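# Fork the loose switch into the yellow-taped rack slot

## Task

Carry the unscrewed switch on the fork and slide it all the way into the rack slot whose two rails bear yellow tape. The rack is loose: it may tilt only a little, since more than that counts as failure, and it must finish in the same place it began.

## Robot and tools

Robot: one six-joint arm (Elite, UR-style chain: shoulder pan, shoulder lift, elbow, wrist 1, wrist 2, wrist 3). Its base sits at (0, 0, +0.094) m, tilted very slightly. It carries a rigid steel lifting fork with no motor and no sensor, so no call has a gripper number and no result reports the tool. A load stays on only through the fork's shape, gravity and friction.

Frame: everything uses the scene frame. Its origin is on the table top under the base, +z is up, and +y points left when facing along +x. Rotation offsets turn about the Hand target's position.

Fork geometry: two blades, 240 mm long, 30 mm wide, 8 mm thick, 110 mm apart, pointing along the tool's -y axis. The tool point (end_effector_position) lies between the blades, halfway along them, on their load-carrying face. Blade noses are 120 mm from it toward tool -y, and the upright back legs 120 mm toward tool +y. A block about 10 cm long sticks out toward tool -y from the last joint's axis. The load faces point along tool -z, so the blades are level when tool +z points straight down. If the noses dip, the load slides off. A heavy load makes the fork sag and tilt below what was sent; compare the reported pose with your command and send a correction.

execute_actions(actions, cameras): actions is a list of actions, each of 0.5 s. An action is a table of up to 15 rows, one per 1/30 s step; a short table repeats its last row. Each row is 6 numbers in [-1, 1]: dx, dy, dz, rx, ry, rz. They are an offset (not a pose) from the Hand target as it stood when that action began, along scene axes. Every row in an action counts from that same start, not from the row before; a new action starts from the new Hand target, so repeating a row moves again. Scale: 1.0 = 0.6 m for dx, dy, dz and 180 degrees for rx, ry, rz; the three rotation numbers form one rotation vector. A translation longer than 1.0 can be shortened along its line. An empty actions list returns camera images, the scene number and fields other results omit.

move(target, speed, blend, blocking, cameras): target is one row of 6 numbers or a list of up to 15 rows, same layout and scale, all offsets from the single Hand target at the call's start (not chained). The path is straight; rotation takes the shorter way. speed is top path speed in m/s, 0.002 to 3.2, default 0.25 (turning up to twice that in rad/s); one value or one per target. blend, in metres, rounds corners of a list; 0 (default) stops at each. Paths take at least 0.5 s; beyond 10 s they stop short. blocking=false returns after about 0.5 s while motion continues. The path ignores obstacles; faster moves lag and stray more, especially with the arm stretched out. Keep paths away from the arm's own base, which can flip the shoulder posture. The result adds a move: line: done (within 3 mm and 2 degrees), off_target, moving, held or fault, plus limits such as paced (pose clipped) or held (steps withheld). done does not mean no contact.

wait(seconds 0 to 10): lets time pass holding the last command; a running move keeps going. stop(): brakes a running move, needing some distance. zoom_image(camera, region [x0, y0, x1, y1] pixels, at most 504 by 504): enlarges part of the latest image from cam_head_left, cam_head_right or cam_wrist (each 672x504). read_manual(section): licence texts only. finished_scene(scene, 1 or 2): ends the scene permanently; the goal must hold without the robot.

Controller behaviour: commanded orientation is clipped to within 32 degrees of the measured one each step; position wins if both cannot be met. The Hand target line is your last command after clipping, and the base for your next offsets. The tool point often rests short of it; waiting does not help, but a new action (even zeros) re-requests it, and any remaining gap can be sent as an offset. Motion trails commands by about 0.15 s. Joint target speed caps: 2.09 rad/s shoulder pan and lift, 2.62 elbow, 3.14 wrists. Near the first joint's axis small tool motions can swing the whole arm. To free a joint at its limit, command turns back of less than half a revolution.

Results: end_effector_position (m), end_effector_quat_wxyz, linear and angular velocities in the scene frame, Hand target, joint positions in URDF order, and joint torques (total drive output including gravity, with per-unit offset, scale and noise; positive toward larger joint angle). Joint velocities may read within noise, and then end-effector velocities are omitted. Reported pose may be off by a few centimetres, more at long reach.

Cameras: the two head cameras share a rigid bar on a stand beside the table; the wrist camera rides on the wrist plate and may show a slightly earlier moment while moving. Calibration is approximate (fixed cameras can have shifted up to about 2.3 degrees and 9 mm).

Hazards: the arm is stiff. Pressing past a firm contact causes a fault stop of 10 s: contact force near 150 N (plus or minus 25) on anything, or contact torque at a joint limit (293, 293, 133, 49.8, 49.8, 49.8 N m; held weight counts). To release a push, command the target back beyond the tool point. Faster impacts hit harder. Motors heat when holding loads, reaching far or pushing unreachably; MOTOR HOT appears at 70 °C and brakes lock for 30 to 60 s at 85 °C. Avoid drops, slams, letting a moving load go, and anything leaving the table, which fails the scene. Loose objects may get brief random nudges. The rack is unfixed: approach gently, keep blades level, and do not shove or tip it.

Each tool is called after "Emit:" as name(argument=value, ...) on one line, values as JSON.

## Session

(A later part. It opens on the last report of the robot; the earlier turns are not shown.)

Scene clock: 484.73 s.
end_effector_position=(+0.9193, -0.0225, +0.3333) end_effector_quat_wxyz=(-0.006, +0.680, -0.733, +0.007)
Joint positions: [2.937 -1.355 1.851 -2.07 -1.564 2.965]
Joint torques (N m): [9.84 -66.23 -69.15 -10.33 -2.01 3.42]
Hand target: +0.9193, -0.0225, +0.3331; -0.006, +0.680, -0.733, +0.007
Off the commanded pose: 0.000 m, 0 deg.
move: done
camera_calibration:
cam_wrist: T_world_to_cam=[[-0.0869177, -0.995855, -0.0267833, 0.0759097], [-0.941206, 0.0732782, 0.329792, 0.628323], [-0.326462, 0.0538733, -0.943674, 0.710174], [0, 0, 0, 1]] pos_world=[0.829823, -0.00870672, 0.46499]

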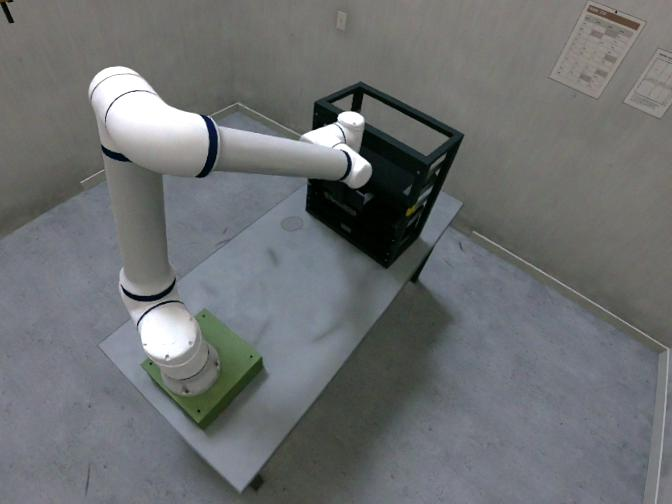

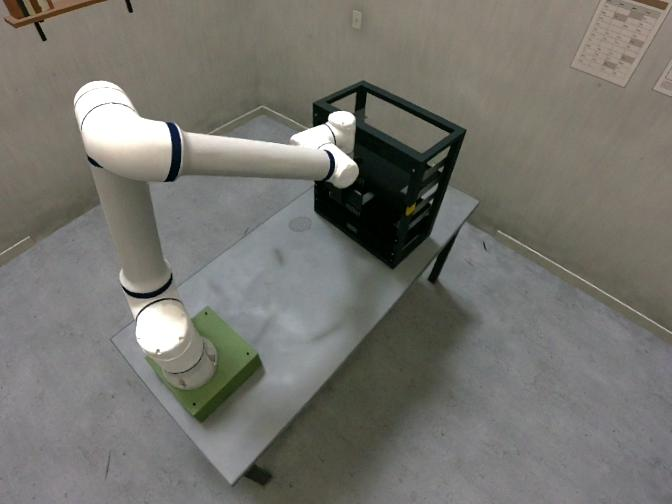

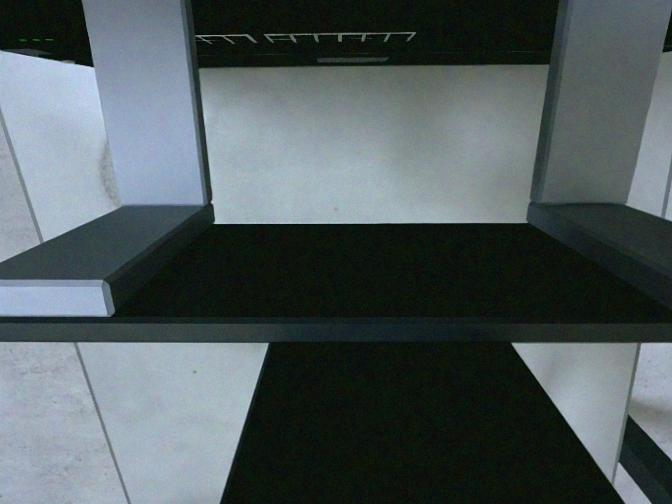

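Emit:
move(target=[-0.4156, 0.03125, 0, 0, 0, 0], cameras=["all"], speed=0.15)

Emit:
zoom_image(camera="cam_head_right", region=[290, 80, 460, 250])

Emit:
zoom_image(camera="cam_head_left", region=[290, 80, 460, 250])

Scene clock: 497.33 s.
end_effector_position=(+0.6701, -0.0038, +0.3331) end_effector_quat_wxyz=(-0.006, +0.680, -0.733, +0.007)
Joint positions: [2.85 -1.783 2.274 -2.064 -1.564 2.878]
Joint torques (N m): [-22.03 -49.54 -67.83 -5.51 2.19 -2.13]
Hand target: +0.6699, -0.0037, +0.3331; -0.006, +0.680, -0.733, +0.007
Off the commanded pose: 0.000 m, 0 deg.
move: done
camera_calibration:
cam_wrist: T_world_to_cam=[[-0.0870195, -0.995847, -0.0267488, 0.0730095], [-0.941197, 0.0733857, 0.329793, 0.392455], [-0.326461, 0.0538743, -0.943674, 0.627618], [0, 0, 0, 1]] pos_world=[0.580623, 0.0100932, 0.46479]

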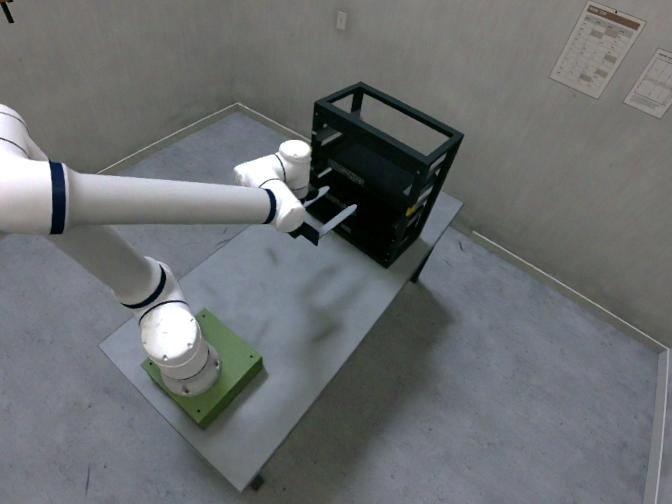

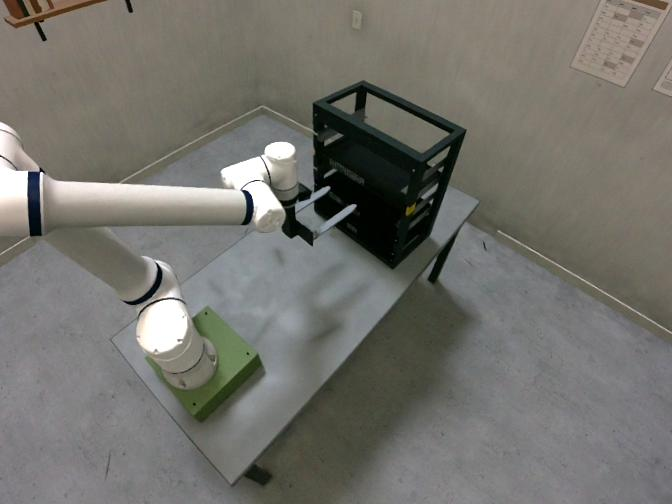

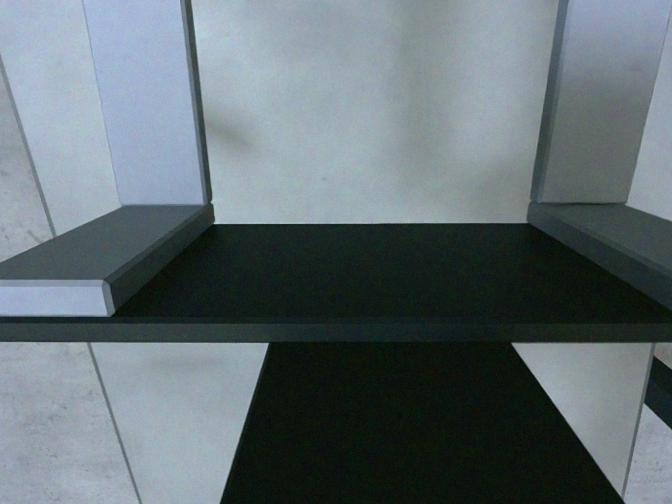

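Scaled by 2.965.

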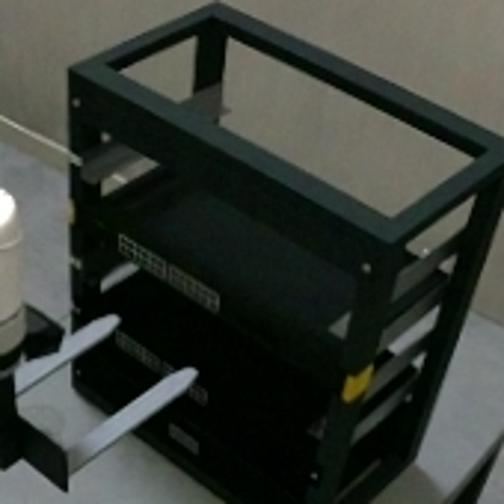

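Scaled by 2.965.

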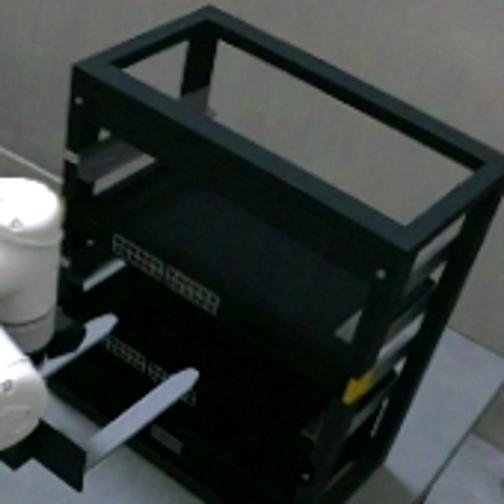

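Emit:
move(target=[0.1133, -0.0085, 0.0667, 0, 0, 0], cameras=["cam_head_left", "cam_head_right"], speed=0.12)

Emit:
zoom_image(camera="cam_head_right", region=[290, 120, 460, 250])

Emit:
zoom_image(camera="cam_head_left", region=[290, 120, 460, 250])

Scene clock: 509.13 s.
end_effector_position=(+0.7377, -0.0088, +0.3730) end_effector_quat_wxyz=(-0.006, +0.680, -0.733, +0.007)
Joint positions: [2.881 -1.689 2.122 -2.007 -1.564 2.909]
Joint torques (N m): [7.34 -33.32 -95.58 -5.41 -1.86 3.4]
Hand target: +0.7379, -0.0088, +0.3731; -0.006, +0.680, -0.733, +0.007
Off the commanded pose: 0.000 m, 0 deg.
move: done
Images, in order (width x height): cam_head_left 672x504, cam_head_right 672x504.

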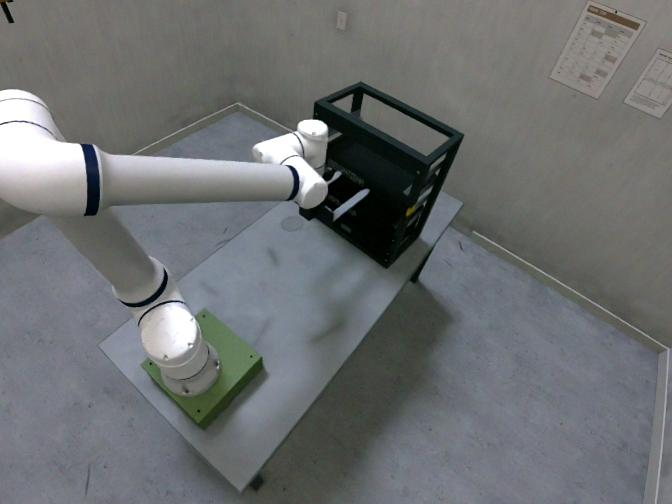

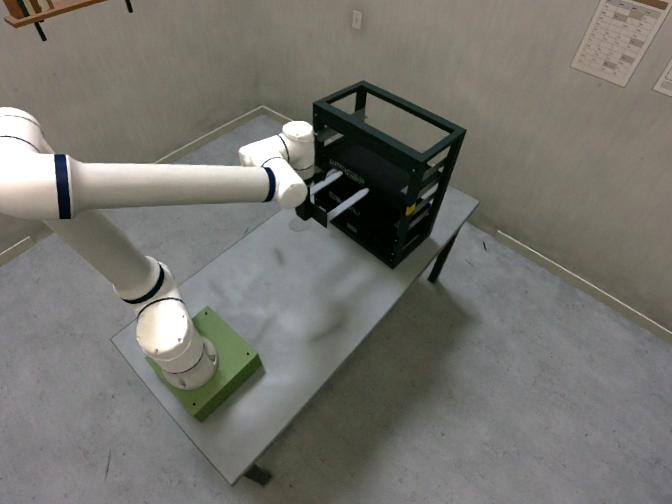

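Scaled by 2.965.

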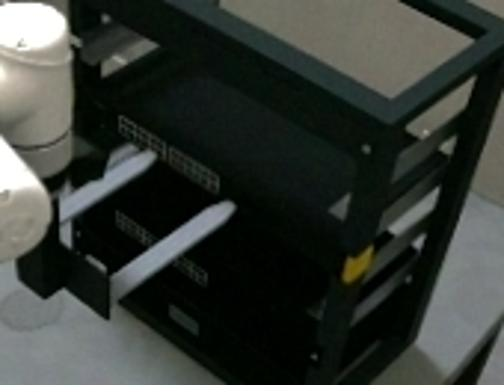

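Scaled by 2.965.

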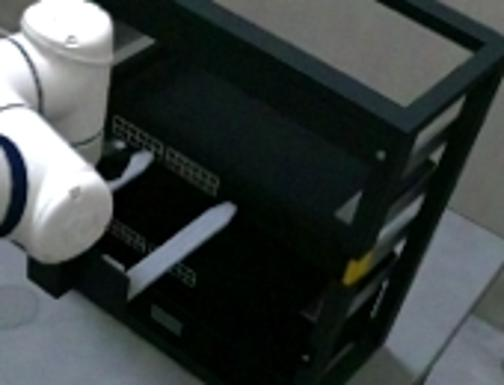

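Emit:
move(target=[0.0133, -0.001, 0, 0, 0, 0], cameras=[], speed=0.03)

Emit:
move(target=[0.0042, -0.0003, 0, 0, 0, 0], cameras=[], speed=0.01)

Emit:
move(target=[0.0033, -0.0003, 0, 0, 0, 0], cameras=[], speed=0.01)

Scene clock: 514.90 s.
end_effector_position=(+0.7456, -0.0094, +0.3731) end_effector_quat_wxyz=(-0.006, +0.680, -0.733, +0.007)
Joint positions: [2.884 -1.674 2.109 -2.009 -1.564 2.912]
Joint torques (N m): [9.78 -35.49 -94.89 -10.48 -2.03 3.4]
Hand target: +0.7459, -0.0094, +0.3731; -0.006, +0.680, -0.733, +0.007
Off the commanded pose: 0.000 m, 0 deg.
move: done
No camera images: "cameras" was empty.

Scene clock: 515.60 s.
end_effector_position=(+0.7483, -0.0096, +0.3731) end_effector_quat_wxyz=(-0.006, +0.680, -0.733, +0.007)
Joint positions: [2.885 -1.67 2.105 -2.009 -1.564 2.914]
Joint torques (N m): [9.37 -33.33 -95.81 -10.41 -2.14 3.36]
Hand target: +0.7484, -0.0096, +0.3731; -0.006, +0.680, -0.733, +0.007
Off the commanded pose: 0.000 m, 0 deg.
move: done
No camera images: "cameras" was empty.

Scene clock: 516.30 s.
end_effector_position=(+0.7503, -0.0098, +0.3731) end_effector_quat_wxyz=(-0.006, +0.680, -0.733, +0.007)
Joint positions: [2.886 -1.666 2.102 -2.01 -1.564 2.914]
Joint torques (N m): [10.38 -34.45 -94.83 -10.4 -1.93 3.27]
Hand target: +0.7504, -0.0098, +0.3731; -0.006, +0.680, -0.733, +0.007
Off the commanded pose: 0.000 m, 0 deg.
move: done
No camera images: "cameras" was empty.

Emit:
move(target=[0.0025, -0.0002, 0, 0, 0, 0], cameras=[], speed=0.01)

Emit:
move(target=[0.0017, -0.0001, 0, 0, 0, 0], cameras=[], speed=0.01)

Scene clock: 521.77 s.
end_effector_position=(+0.7517, -0.0099, +0.3730) end_effector_quat_wxyz=(-0.006, +0.680, -0.733, +0.007)
Joint positions: [2.887 -1.663 2.1 -2.01 -1.564 2.915]
Joint torques (N m): [7.53 -29.62 -104.28 -11.26 -0.92 4.14]
Hand target: +0.7519, -0.0099, +0.3731; -0.006, +0.680, -0.733, +0.007
Off the commanded pose: 0.000 m, 0 deg.
move: done
No camera images: "cameras" was empty.

Scene clock: 522.47 s.
end_effector_position=(+0.7527, -0.0099, +0.3730) end_effector_quat_wxyz=(-0.006, +0.680, -0.733, +0.006)
Joint positions: [2.887 -1.661 2.098 -2.01 -1.564 2.915]
Joint torques (N m): [4.85 -16.99 -129.24 -25.33 2.16 8.03]
Hand target: +0.7529, -0.0100, +0.3731; -0.006, +0.680, -0.733, +0.007
Off the commanded pose: 0.000 m, 0 deg.
move: done
No camera images: "cameras" was empty.

Emit:
move(target=[-0.1663, 0.0125, 0, 0, 0, 0], cameras=["all"], speed=0.12)

Emit:
zoom_image(camera="cam_head_right", region=[290, 70, 460, 280])

Emit:
zoom_image(camera="cam_head_left", region=[290, 70, 460, 280])

Scene clock: 527.43 s.
end_effector_position=(+0.6533, -0.0025, +0.3731) end_effector_quat_wxyz=(-0.006, +0.680, -0.733, +0.007)
Joint positions: [2.84 -1.852 2.245 -1.966 -1.564 2.869]
Joint torques (N m): [-20.69 -46.3 -72.61 -5.56 1.82 -2.27]
Hand target: +0.6531, -0.0025, +0.3731; -0.006, +0.680, -0.733, +0.007
Off the commanded pose: 0.000 m, 0 deg.
move: done
camera_calibration:
cam_wrist: T_world_to_cam=[[-0.0870195, -0.995847, -0.0267488, 0.0738125], [-0.941197, 0.0733857, 0.329793, 0.363363], [-0.326461, 0.0538743, -0.943674, 0.659815], [0, 0, 0, 1]] pos_world=[0.563823, 0.0112932, 0.50479]

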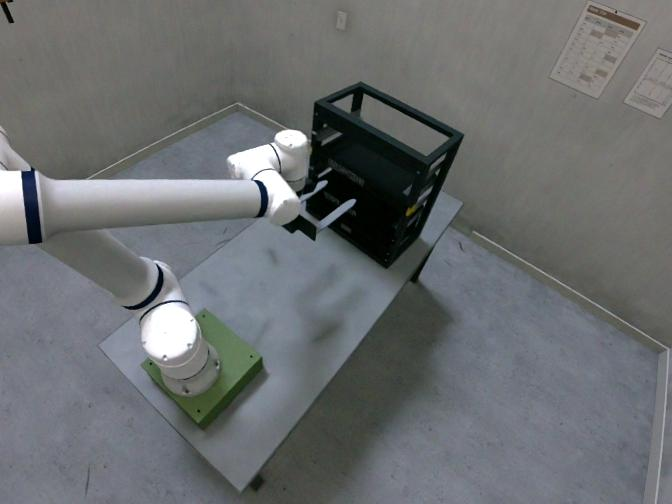

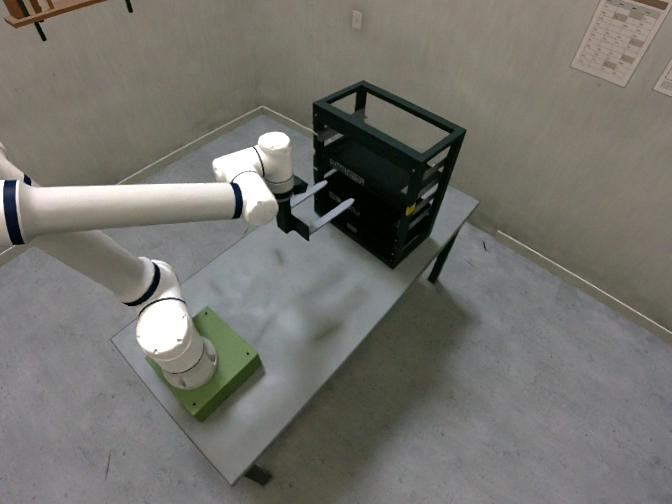

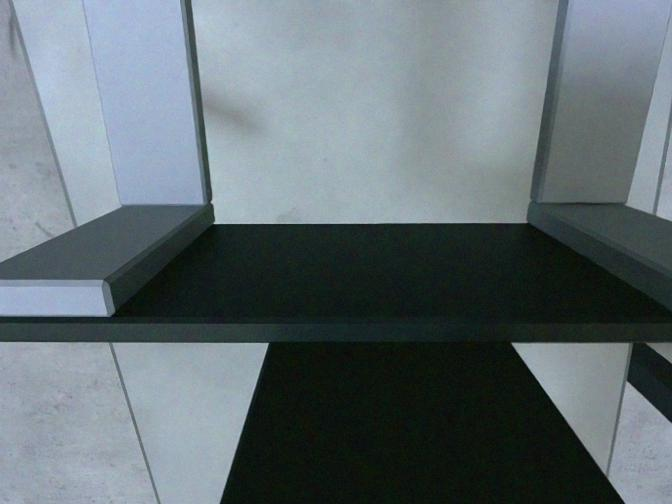

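Scaled by 2.400.

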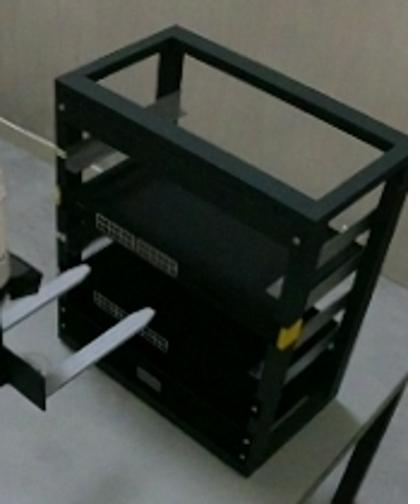

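Scaled by 2.400.

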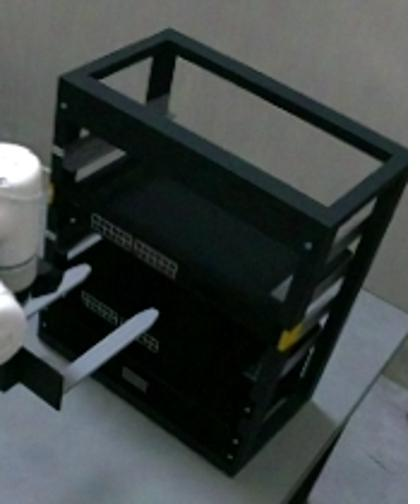

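Emit:
zoom_image(camera="cam_head_left", region=[300, 70, 480, 200])

Emit:
zoom_image(camera="cam_head_left", region=[380, 170, 450, 240])

Scaled by 2.800.

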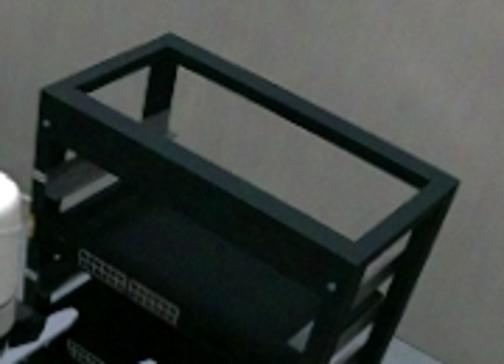

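Scaled by 7.200.

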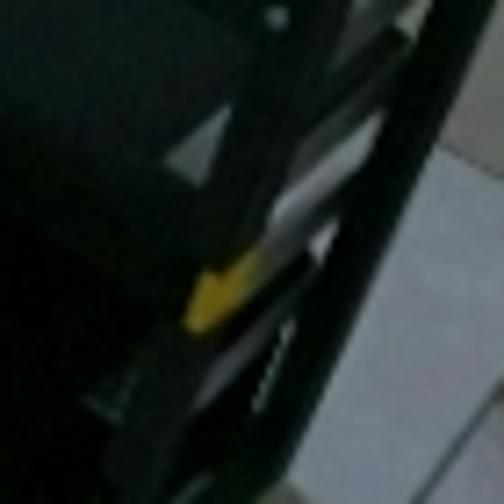

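Emit:
finished_scene(scene=1)

The scene is finished: the task was done.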